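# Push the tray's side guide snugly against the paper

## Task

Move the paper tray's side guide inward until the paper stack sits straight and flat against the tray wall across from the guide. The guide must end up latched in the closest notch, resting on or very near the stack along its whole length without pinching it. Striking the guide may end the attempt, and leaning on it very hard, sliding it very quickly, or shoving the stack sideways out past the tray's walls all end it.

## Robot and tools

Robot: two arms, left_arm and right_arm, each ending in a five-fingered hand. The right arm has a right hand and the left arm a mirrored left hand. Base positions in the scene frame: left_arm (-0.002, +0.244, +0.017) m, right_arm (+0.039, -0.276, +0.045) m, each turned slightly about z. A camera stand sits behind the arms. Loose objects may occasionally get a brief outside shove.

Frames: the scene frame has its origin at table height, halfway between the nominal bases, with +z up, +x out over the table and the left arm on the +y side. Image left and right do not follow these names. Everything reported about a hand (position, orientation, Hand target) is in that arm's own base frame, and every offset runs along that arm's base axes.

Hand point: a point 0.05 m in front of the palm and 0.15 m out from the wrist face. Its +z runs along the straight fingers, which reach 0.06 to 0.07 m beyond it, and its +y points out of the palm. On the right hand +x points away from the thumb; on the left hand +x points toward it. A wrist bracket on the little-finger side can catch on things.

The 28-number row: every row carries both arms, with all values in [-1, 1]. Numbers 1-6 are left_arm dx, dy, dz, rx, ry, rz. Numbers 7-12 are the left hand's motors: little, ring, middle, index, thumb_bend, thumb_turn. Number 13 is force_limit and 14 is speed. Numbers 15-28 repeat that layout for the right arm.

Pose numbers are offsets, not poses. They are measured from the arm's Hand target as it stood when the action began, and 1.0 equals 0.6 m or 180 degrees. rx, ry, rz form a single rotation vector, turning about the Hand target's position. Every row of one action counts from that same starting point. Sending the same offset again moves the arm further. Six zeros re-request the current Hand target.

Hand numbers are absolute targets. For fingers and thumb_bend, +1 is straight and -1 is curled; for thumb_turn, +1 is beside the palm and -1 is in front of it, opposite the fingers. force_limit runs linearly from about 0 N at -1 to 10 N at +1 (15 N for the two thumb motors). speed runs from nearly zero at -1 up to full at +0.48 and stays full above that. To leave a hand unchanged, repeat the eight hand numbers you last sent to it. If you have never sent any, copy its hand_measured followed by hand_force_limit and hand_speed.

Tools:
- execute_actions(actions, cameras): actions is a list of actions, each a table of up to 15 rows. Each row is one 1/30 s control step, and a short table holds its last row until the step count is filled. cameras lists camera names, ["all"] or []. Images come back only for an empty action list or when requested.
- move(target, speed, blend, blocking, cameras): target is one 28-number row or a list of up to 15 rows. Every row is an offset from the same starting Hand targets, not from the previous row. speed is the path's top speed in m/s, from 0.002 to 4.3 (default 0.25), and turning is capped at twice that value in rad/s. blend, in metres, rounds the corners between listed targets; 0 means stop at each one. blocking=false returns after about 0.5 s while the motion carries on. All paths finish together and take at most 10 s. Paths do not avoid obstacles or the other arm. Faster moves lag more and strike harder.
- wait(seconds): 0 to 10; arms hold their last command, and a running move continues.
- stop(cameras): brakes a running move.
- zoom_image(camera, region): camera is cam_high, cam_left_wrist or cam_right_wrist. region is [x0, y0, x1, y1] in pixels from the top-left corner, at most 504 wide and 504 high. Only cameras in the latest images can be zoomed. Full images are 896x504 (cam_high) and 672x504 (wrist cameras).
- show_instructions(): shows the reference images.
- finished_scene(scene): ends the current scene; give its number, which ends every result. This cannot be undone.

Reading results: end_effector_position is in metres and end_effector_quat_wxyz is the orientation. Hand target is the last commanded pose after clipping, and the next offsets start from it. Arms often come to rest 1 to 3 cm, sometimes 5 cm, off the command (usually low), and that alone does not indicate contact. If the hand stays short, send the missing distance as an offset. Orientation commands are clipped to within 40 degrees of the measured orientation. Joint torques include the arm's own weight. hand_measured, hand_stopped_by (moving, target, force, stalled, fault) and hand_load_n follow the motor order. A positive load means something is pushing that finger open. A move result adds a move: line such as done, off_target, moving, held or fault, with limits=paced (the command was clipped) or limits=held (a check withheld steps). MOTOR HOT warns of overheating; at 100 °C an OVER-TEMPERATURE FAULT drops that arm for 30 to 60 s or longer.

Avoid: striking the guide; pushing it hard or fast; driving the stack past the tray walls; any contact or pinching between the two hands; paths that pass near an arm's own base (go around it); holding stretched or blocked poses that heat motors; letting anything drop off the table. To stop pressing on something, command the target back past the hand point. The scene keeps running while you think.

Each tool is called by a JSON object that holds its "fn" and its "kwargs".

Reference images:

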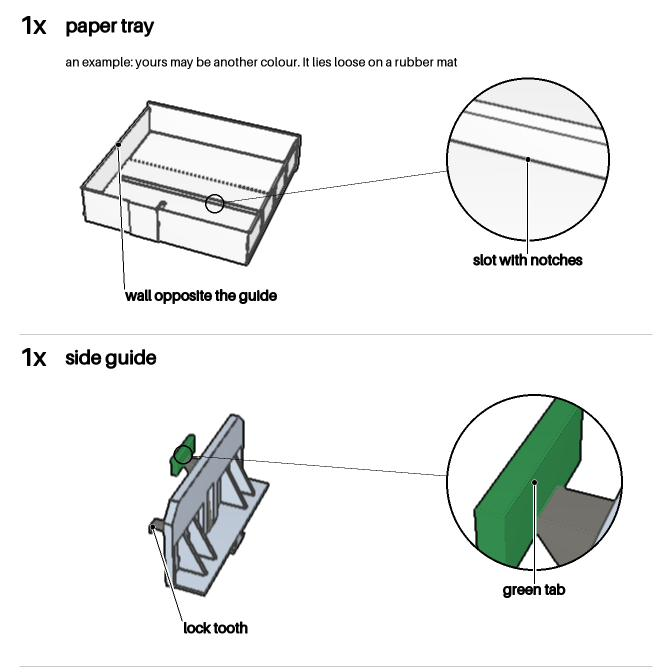

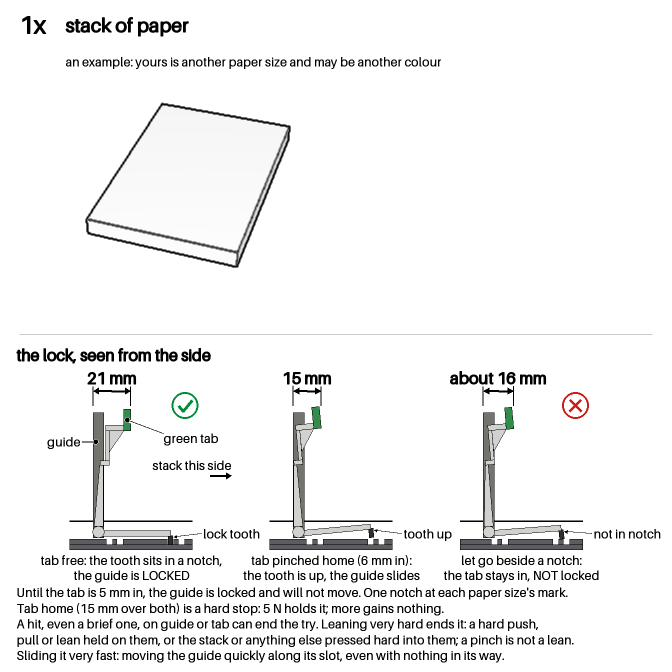

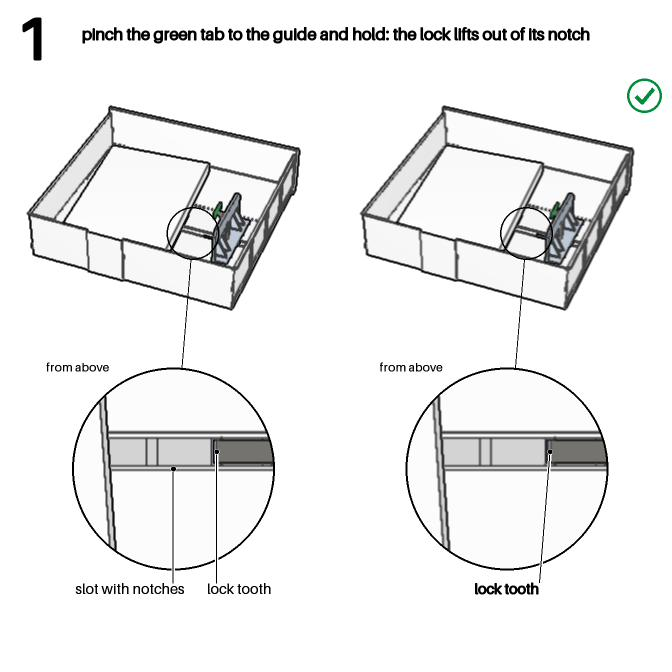

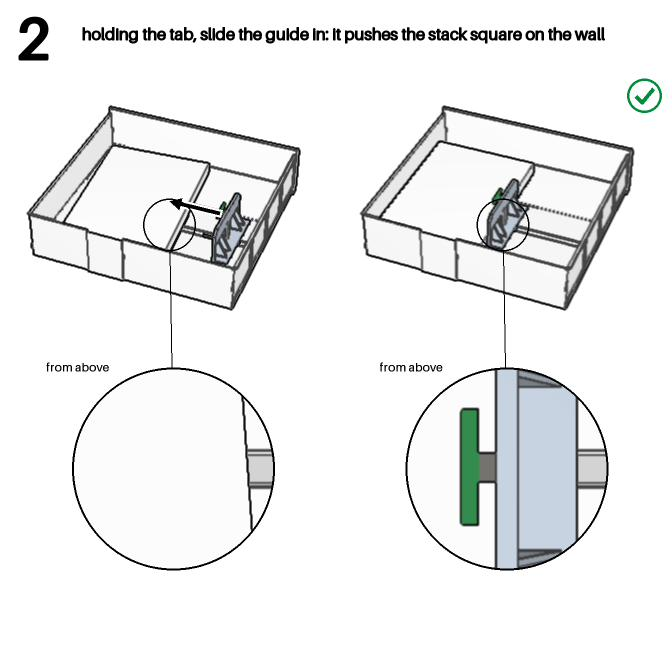

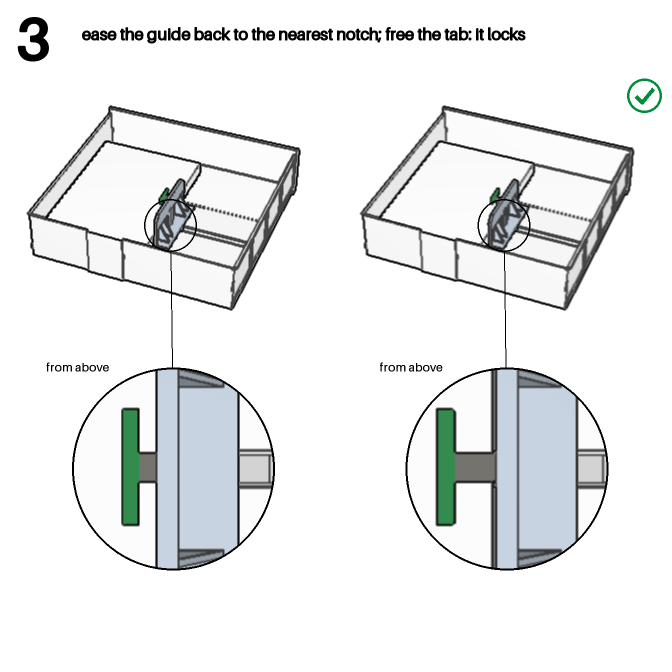

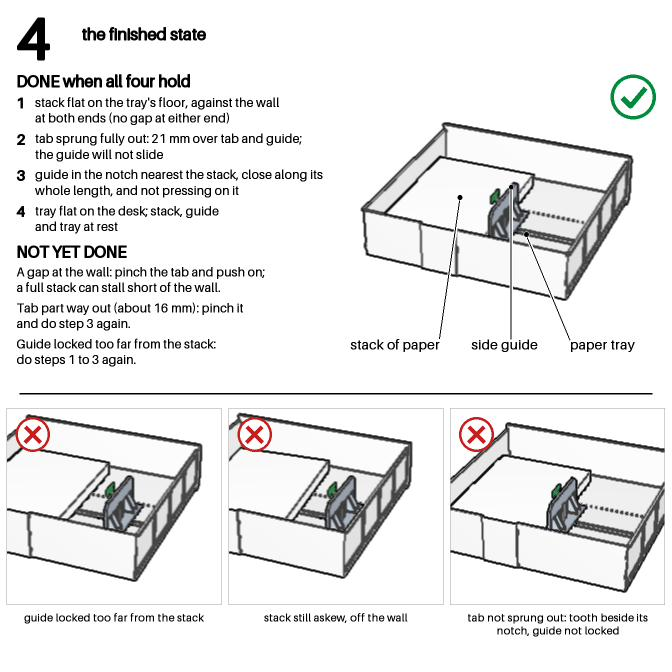

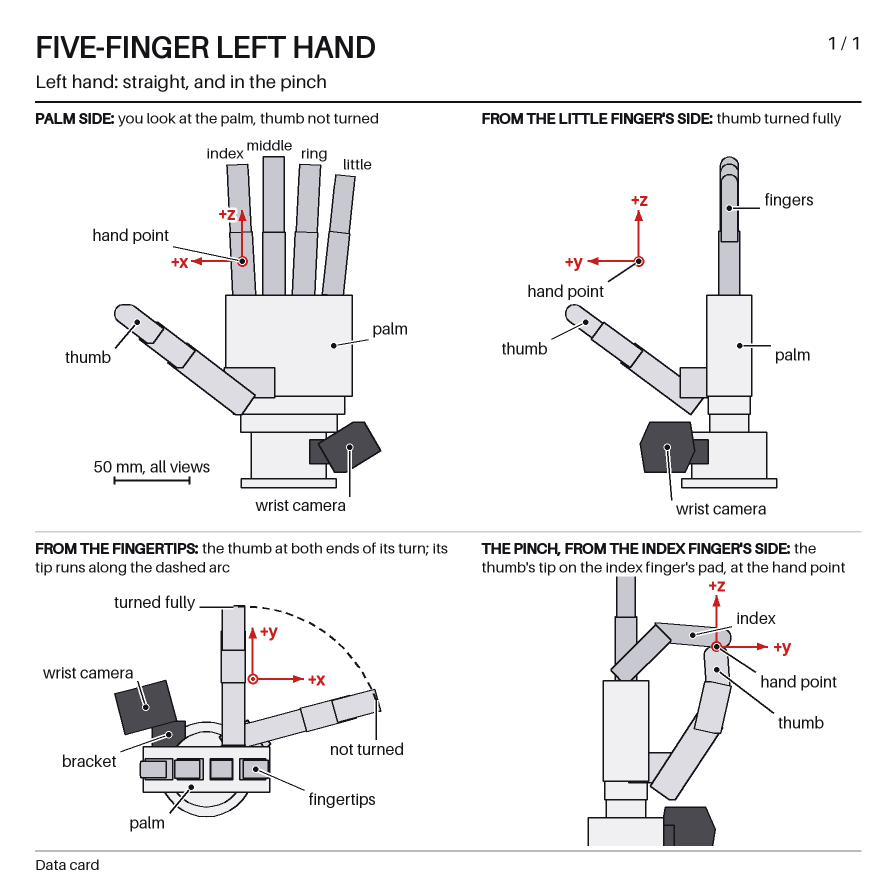

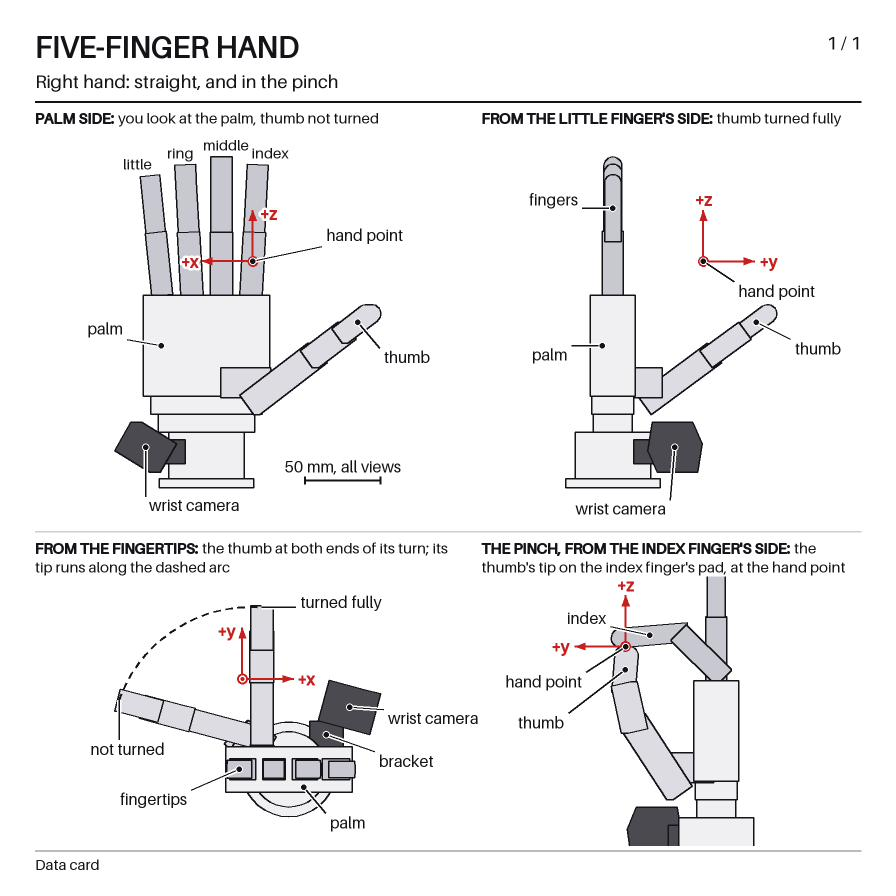

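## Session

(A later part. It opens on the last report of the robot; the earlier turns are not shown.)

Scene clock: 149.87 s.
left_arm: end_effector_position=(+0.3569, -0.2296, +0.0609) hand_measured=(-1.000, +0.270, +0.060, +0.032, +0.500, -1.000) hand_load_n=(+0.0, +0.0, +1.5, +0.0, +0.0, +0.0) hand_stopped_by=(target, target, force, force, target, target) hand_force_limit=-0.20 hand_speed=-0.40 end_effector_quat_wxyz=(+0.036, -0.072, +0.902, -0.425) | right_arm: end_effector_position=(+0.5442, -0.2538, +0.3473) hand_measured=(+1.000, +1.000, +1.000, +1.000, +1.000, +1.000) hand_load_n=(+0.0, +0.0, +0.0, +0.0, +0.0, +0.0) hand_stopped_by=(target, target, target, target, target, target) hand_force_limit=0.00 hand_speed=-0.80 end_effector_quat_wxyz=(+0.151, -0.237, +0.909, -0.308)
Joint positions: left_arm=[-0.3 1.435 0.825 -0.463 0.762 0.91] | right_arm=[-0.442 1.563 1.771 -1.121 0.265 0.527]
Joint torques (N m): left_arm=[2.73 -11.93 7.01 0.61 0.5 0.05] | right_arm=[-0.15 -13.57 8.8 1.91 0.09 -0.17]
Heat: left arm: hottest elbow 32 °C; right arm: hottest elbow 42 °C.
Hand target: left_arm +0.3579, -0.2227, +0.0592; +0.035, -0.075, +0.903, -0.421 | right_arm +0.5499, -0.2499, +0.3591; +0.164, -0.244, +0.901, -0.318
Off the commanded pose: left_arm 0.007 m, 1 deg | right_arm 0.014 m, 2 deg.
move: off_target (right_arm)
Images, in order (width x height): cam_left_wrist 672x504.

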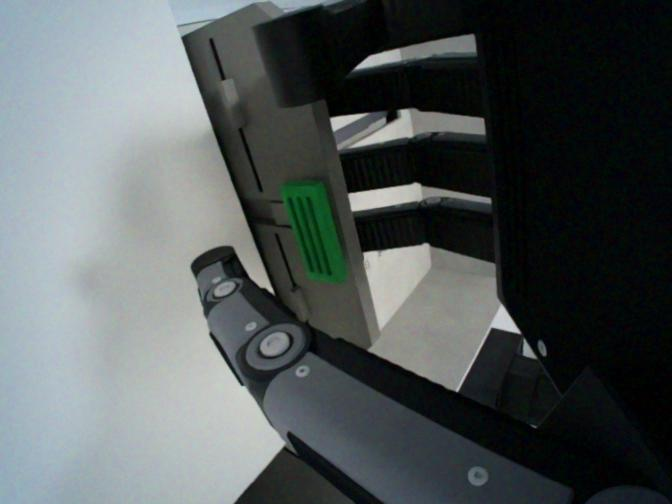

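{"fn": "move", "kwargs": {"target": [-0.0017,0.010,0,0,0,0,-1,0.27,0.055,-0.3,0.5,-1,-0.2,-0.4, 0,0,0,0,0,0,1,1,1,1,1,1,0,-0.8], "speed": 0.03, "cameras": ["cam_left_wrist"]}}

{"fn": "zoom_image", "kwargs": {"camera": "cam_left_wrist", "region": [160, 0, 460, 320]}}

Scene clock: 152.57 s.
left_arm: end_effector_position=(+0.3565, -0.2288, +0.0609) hand_measured=(-1.000, +0.270, +0.060, +0.032, +0.500, -1.000) hand_load_n=(+0.0, +0.0, +3.0, +2.0, +0.0, +0.0) hand_stopped_by=(target, target, force, force, target, target) hand_force_limit=-0.20 hand_speed=-0.40 end_effector_quat_wxyz=(+0.036, -0.063, +0.901, -0.427) | right_arm: end_effector_position=(+0.5442, -0.2538, +0.3473) hand_measured=(+1.000, +1.000, +1.000, +1.000, +1.000, +1.000) hand_load_n=(+0.0, +0.0, -0.5, +0.0, +0.0, +0.0) hand_stopped_by=(target, target, target, target, target, target) hand_force_limit=0.00 hand_speed=-0.80 end_effector_quat_wxyz=(+0.151, -0.237, +0.909, -0.308)
Joint positions: left_arm=[-0.298 1.435 0.825 -0.469 0.77 0.93] | right_arm=[-0.442 1.563 1.771 -1.121 0.265 0.527]
Joint torques (N m): left_arm=[3.6 -12.34 6.65 0.35 0.42 0.01] | right_arm=[-0.09 -13.74 8.79 1.89 0.09 -0.16]
Heat: left arm: hottest elbow 32 °C; right arm: hottest elbow 42 °C.
Hand target: left_arm +0.3568, -0.2167, +0.0592; +0.035, -0.075, +0.903, -0.421 | right_arm +0.5499, -0.2499, +0.3591; +0.164, -0.244, +0.901, -0.318
Off the commanded pose: left_arm 0.012 m, 1 deg | right_arm 0.014 m, 2 deg.
move: off_target (left_arm, right_arm)
Images, in order (width x height): cam_left_wrist 672x504.

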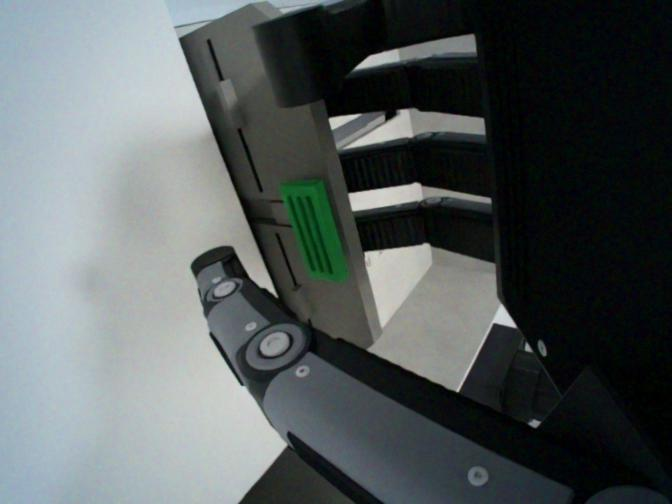

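Scaled by 1.575 from the camera's 672x504 image, which has a finer 960x720 frame.

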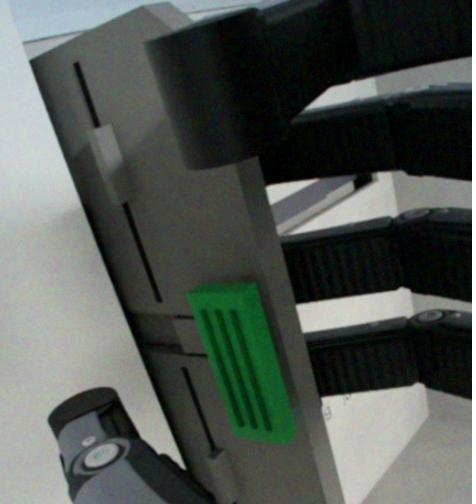

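{"fn": "move", "kwargs": {"target": [-0.0015,0.010,0,0,0,0,-1,0.27,0.055,-0.3,0.5,-1,-0.2,-0.4, 0,0,0,0,0,0,1,1,1,1,1,1,0,-0.8], "speed": 0.03, "cameras": ["cam_left_wrist"]}}

{"fn": "zoom_image", "kwargs": {"camera": "cam_left_wrist", "region": [160, 0, 460, 320]}}

Scene clock: 155.43 s.
left_arm: end_effector_position=(+0.3563, -0.2241, +0.0608) hand_measured=(-1.000, +0.270, +0.060, +0.032, +0.500, -1.000) hand_load_n=(+0.0, +0.0, +3.5, +2.5, +0.0, +0.0) hand_stopped_by=(target, target, force, force, target, target) hand_force_limit=-0.20 hand_speed=-0.40 end_effector_quat_wxyz=(+0.034, -0.065, +0.901, -0.428) | right_arm: end_effector_position=(+0.5442, -0.2538, +0.3473) hand_measured=(+1.000, +1.000, +1.000, +1.000, +1.000, +1.000) hand_load_n=(+0.0, -0.5, +0.0, +0.0, +0.0, +0.0) hand_stopped_by=(target, target, target, target, target, target) hand_force_limit=0.00 hand_speed=-0.80 end_effector_quat_wxyz=(+0.151, -0.237, +0.909, -0.308)
Joint positions: left_arm=[-0.284 1.435 0.825 -0.483 0.78 0.944] | right_arm=[-0.442 1.563 1.771 -1.121 0.265 0.527]
Joint torques (N m): left_arm=[3.72 -12.63 6.31 0.36 0.29 0.07] | right_arm=[-0.03 -13.63 8.76 1.89 0.09 -0.16]
Heat: left arm: hottest elbow 32 °C; right arm: hottest elbow 42 °C.
Hand target: left_arm +0.3559, -0.2106, +0.0592; +0.035, -0.075, +0.903, -0.421 | right_arm +0.5499, -0.2499, +0.3591; +0.164, -0.244, +0.901, -0.318
Off the commanded pose: left_arm 0.013 m, 1 deg | right_arm 0.014 m, 2 deg.
move: off_target (left_arm, right_arm)
Images, in order (width x height): cam_left_wrist 672x504.

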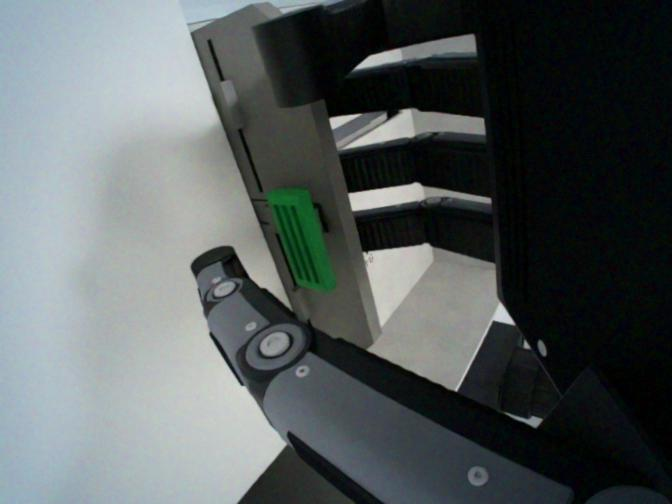

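Scaled by 1.575 from the camera's 672x504 image, which has a finer 960x720 frame.

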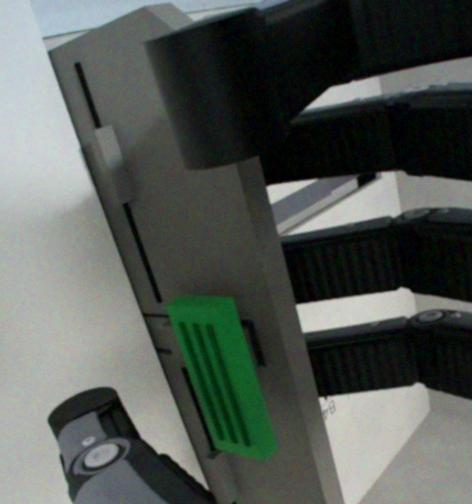

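{"fn": "move", "kwargs": {"target": [[0.003,-0.018,0,0,0,0,-1,0.32,0.3,0.3,0.5,-1,-0.2,-0.3, 0,0,0,0,0,0,1,1,1,1,1,1,0,-0.8],[0.003,-0.02,0.2,0,0,0,-1,0.32,0.3,0.3,0.5,-1,-0.2,-0.3, 0,0,0,0,0,0,1,1,1,1,1,1,0,-0.8],[0.2,0.22,0.4,0,0,0,-1,0.32,0.3,0.3,0.5,-1,-0.2,-0.3, 0,0,0,0,0,0,1,1,1,1,1,1,0,-0.8]], "speed": [0.03,0.12,0.3], "blend": [0,0.03,0], "cameras": ["cam_left_wrist","cam_high"]}}

{"fn": "zoom_image", "kwargs": {"camera": "cam_high", "region": [315, 120, 535, 320]}}

{"fn": "zoom_image", "kwargs": {"camera": "cam_left_wrist", "region": [0, 80, 340, 480]}}

{"fn": "zoom_image", "kwargs": {"camera": "cam_high", "region": [365, 160, 465, 260]}}

Scene clock: 162.47 s.
left_arm: end_effector_position=(+0.4666, -0.0782, +0.2929) hand_measured=(-1.000, +0.320, +0.300, +0.300, +0.500, -1.000) hand_load_n=(+0.0, +0.0, +0.0, +0.0, +0.0, +0.0) hand_stopped_by=(target, target, target, target, target, target) hand_force_limit=-0.20 hand_speed=-0.30 end_effector_quat_wxyz=(+0.030, -0.084, +0.903, -0.421) | right_arm: end_effector_position=(+0.5442, -0.2538, +0.3473) hand_measured=(+1.000, +1.000, +1.000, +1.000, +1.000, +1.000) hand_load_n=(+0.0, +0.0, +0.0, +0.0, +0.0, +0.0) hand_stopped_by=(target, target, target, target, target, target) hand_force_limit=0.00 hand_speed=-0.80 end_effector_quat_wxyz=(+0.151, -0.237, +0.909, -0.308)
Joint positions: left_arm=[0.075 1.579 1.653 -1.54 0.866 1.413] | right_arm=[-0.442 1.563 1.771 -1.121 0.265 0.527]
Joint torques (N m): left_arm=[0.79 -14.1 11.12 0.02 0.75 0.03] | right_arm=[-0.03 -13.63 8.77 1.91 0.09 -0.16]
Heat: left arm: hottest elbow 32 °C; right arm: hottest elbow 42 °C.
Hand target: left_arm +0.4759, -0.0787, +0.2991; +0.035, -0.075, +0.903, -0.421 | right_arm +0.5499, -0.2499, +0.3591; +0.164, -0.244, +0.901, -0.318
Off the commanded pose: left_arm 0.011 m, 1 deg | right_arm 0.014 m, 2 deg.
move: off_target (left_arm, right_arm)
Images, in order (width x height): cam_high 896x504, cam_left_wrist 672x504.

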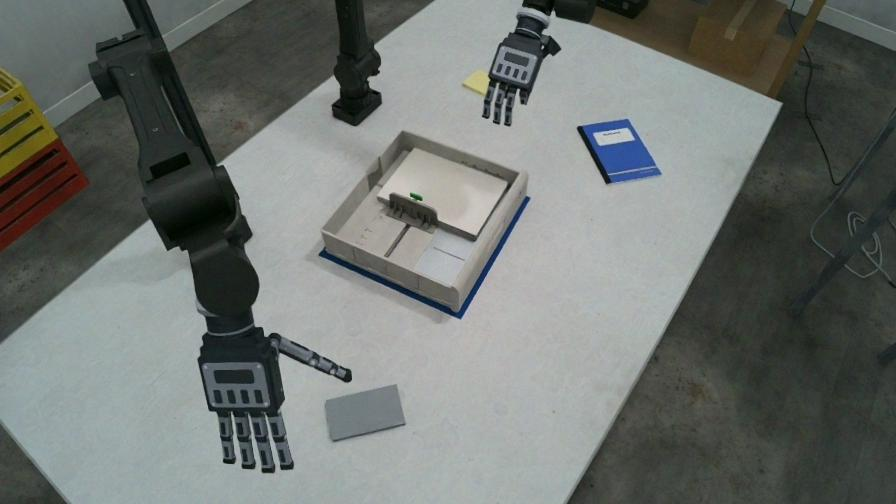

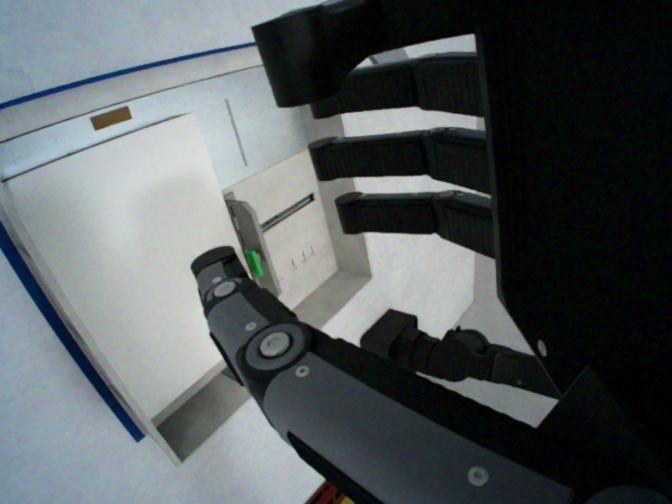

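Scaled by 2.291 from the camera's 896x504 image, which has a finer 1280x720 frame.

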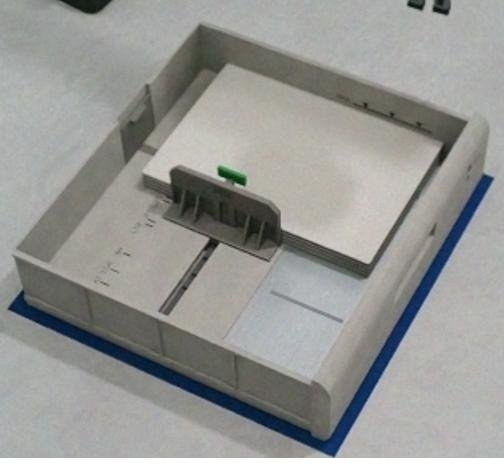

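Scaled by 1.260 from the camera's 672x504 image, which has a finer 960x720 frame.

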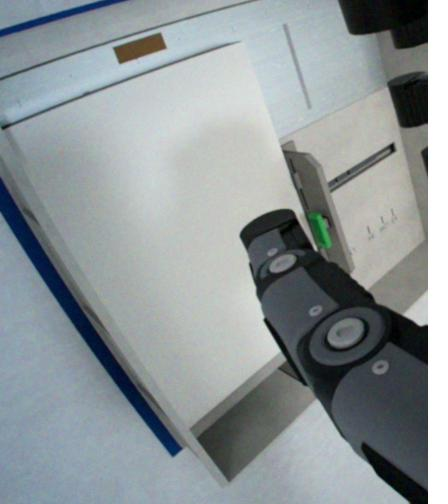

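Scaled by 5.040 from the camera's 896x504 image, which has a finer 1280x720 frame.

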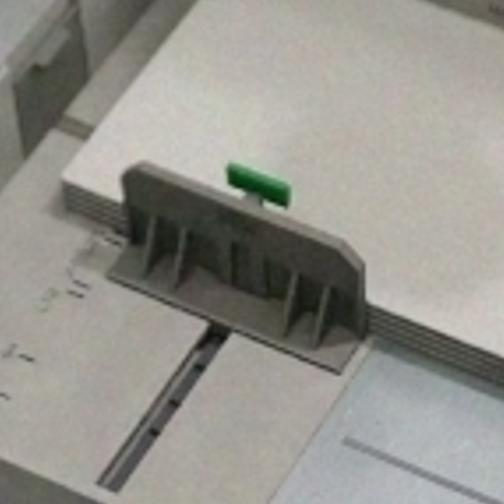

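{"fn": "zoom_image", "kwargs": {"camera": "cam_left_wrist", "region": [0, 150, 180, 450]}}

{"fn": "zoom_image", "kwargs": {"camera": "cam_high", "region": [395, 125, 535, 225]}}

Scaled by 1.680 from the camera's 672x504 image, which has a finer 960x720 frame.

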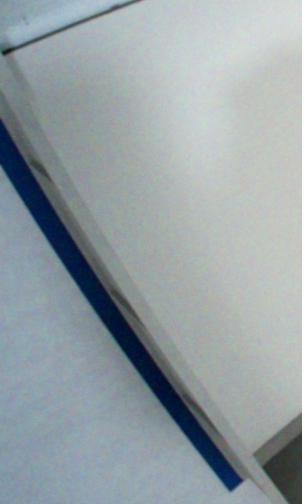

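Scaled by 3.600 from the camera's 896x504 image, which has a finer 1280x720 frame.

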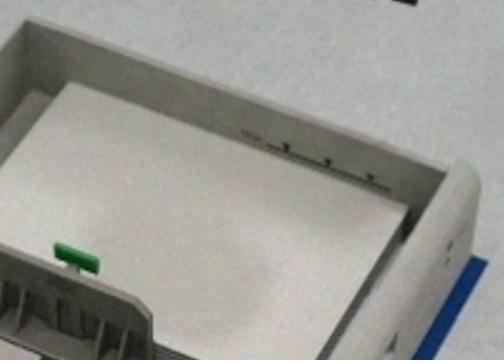

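{"fn": "finished_scene", "kwargs": {"scene": 3}}

The scene is finished: the task was done.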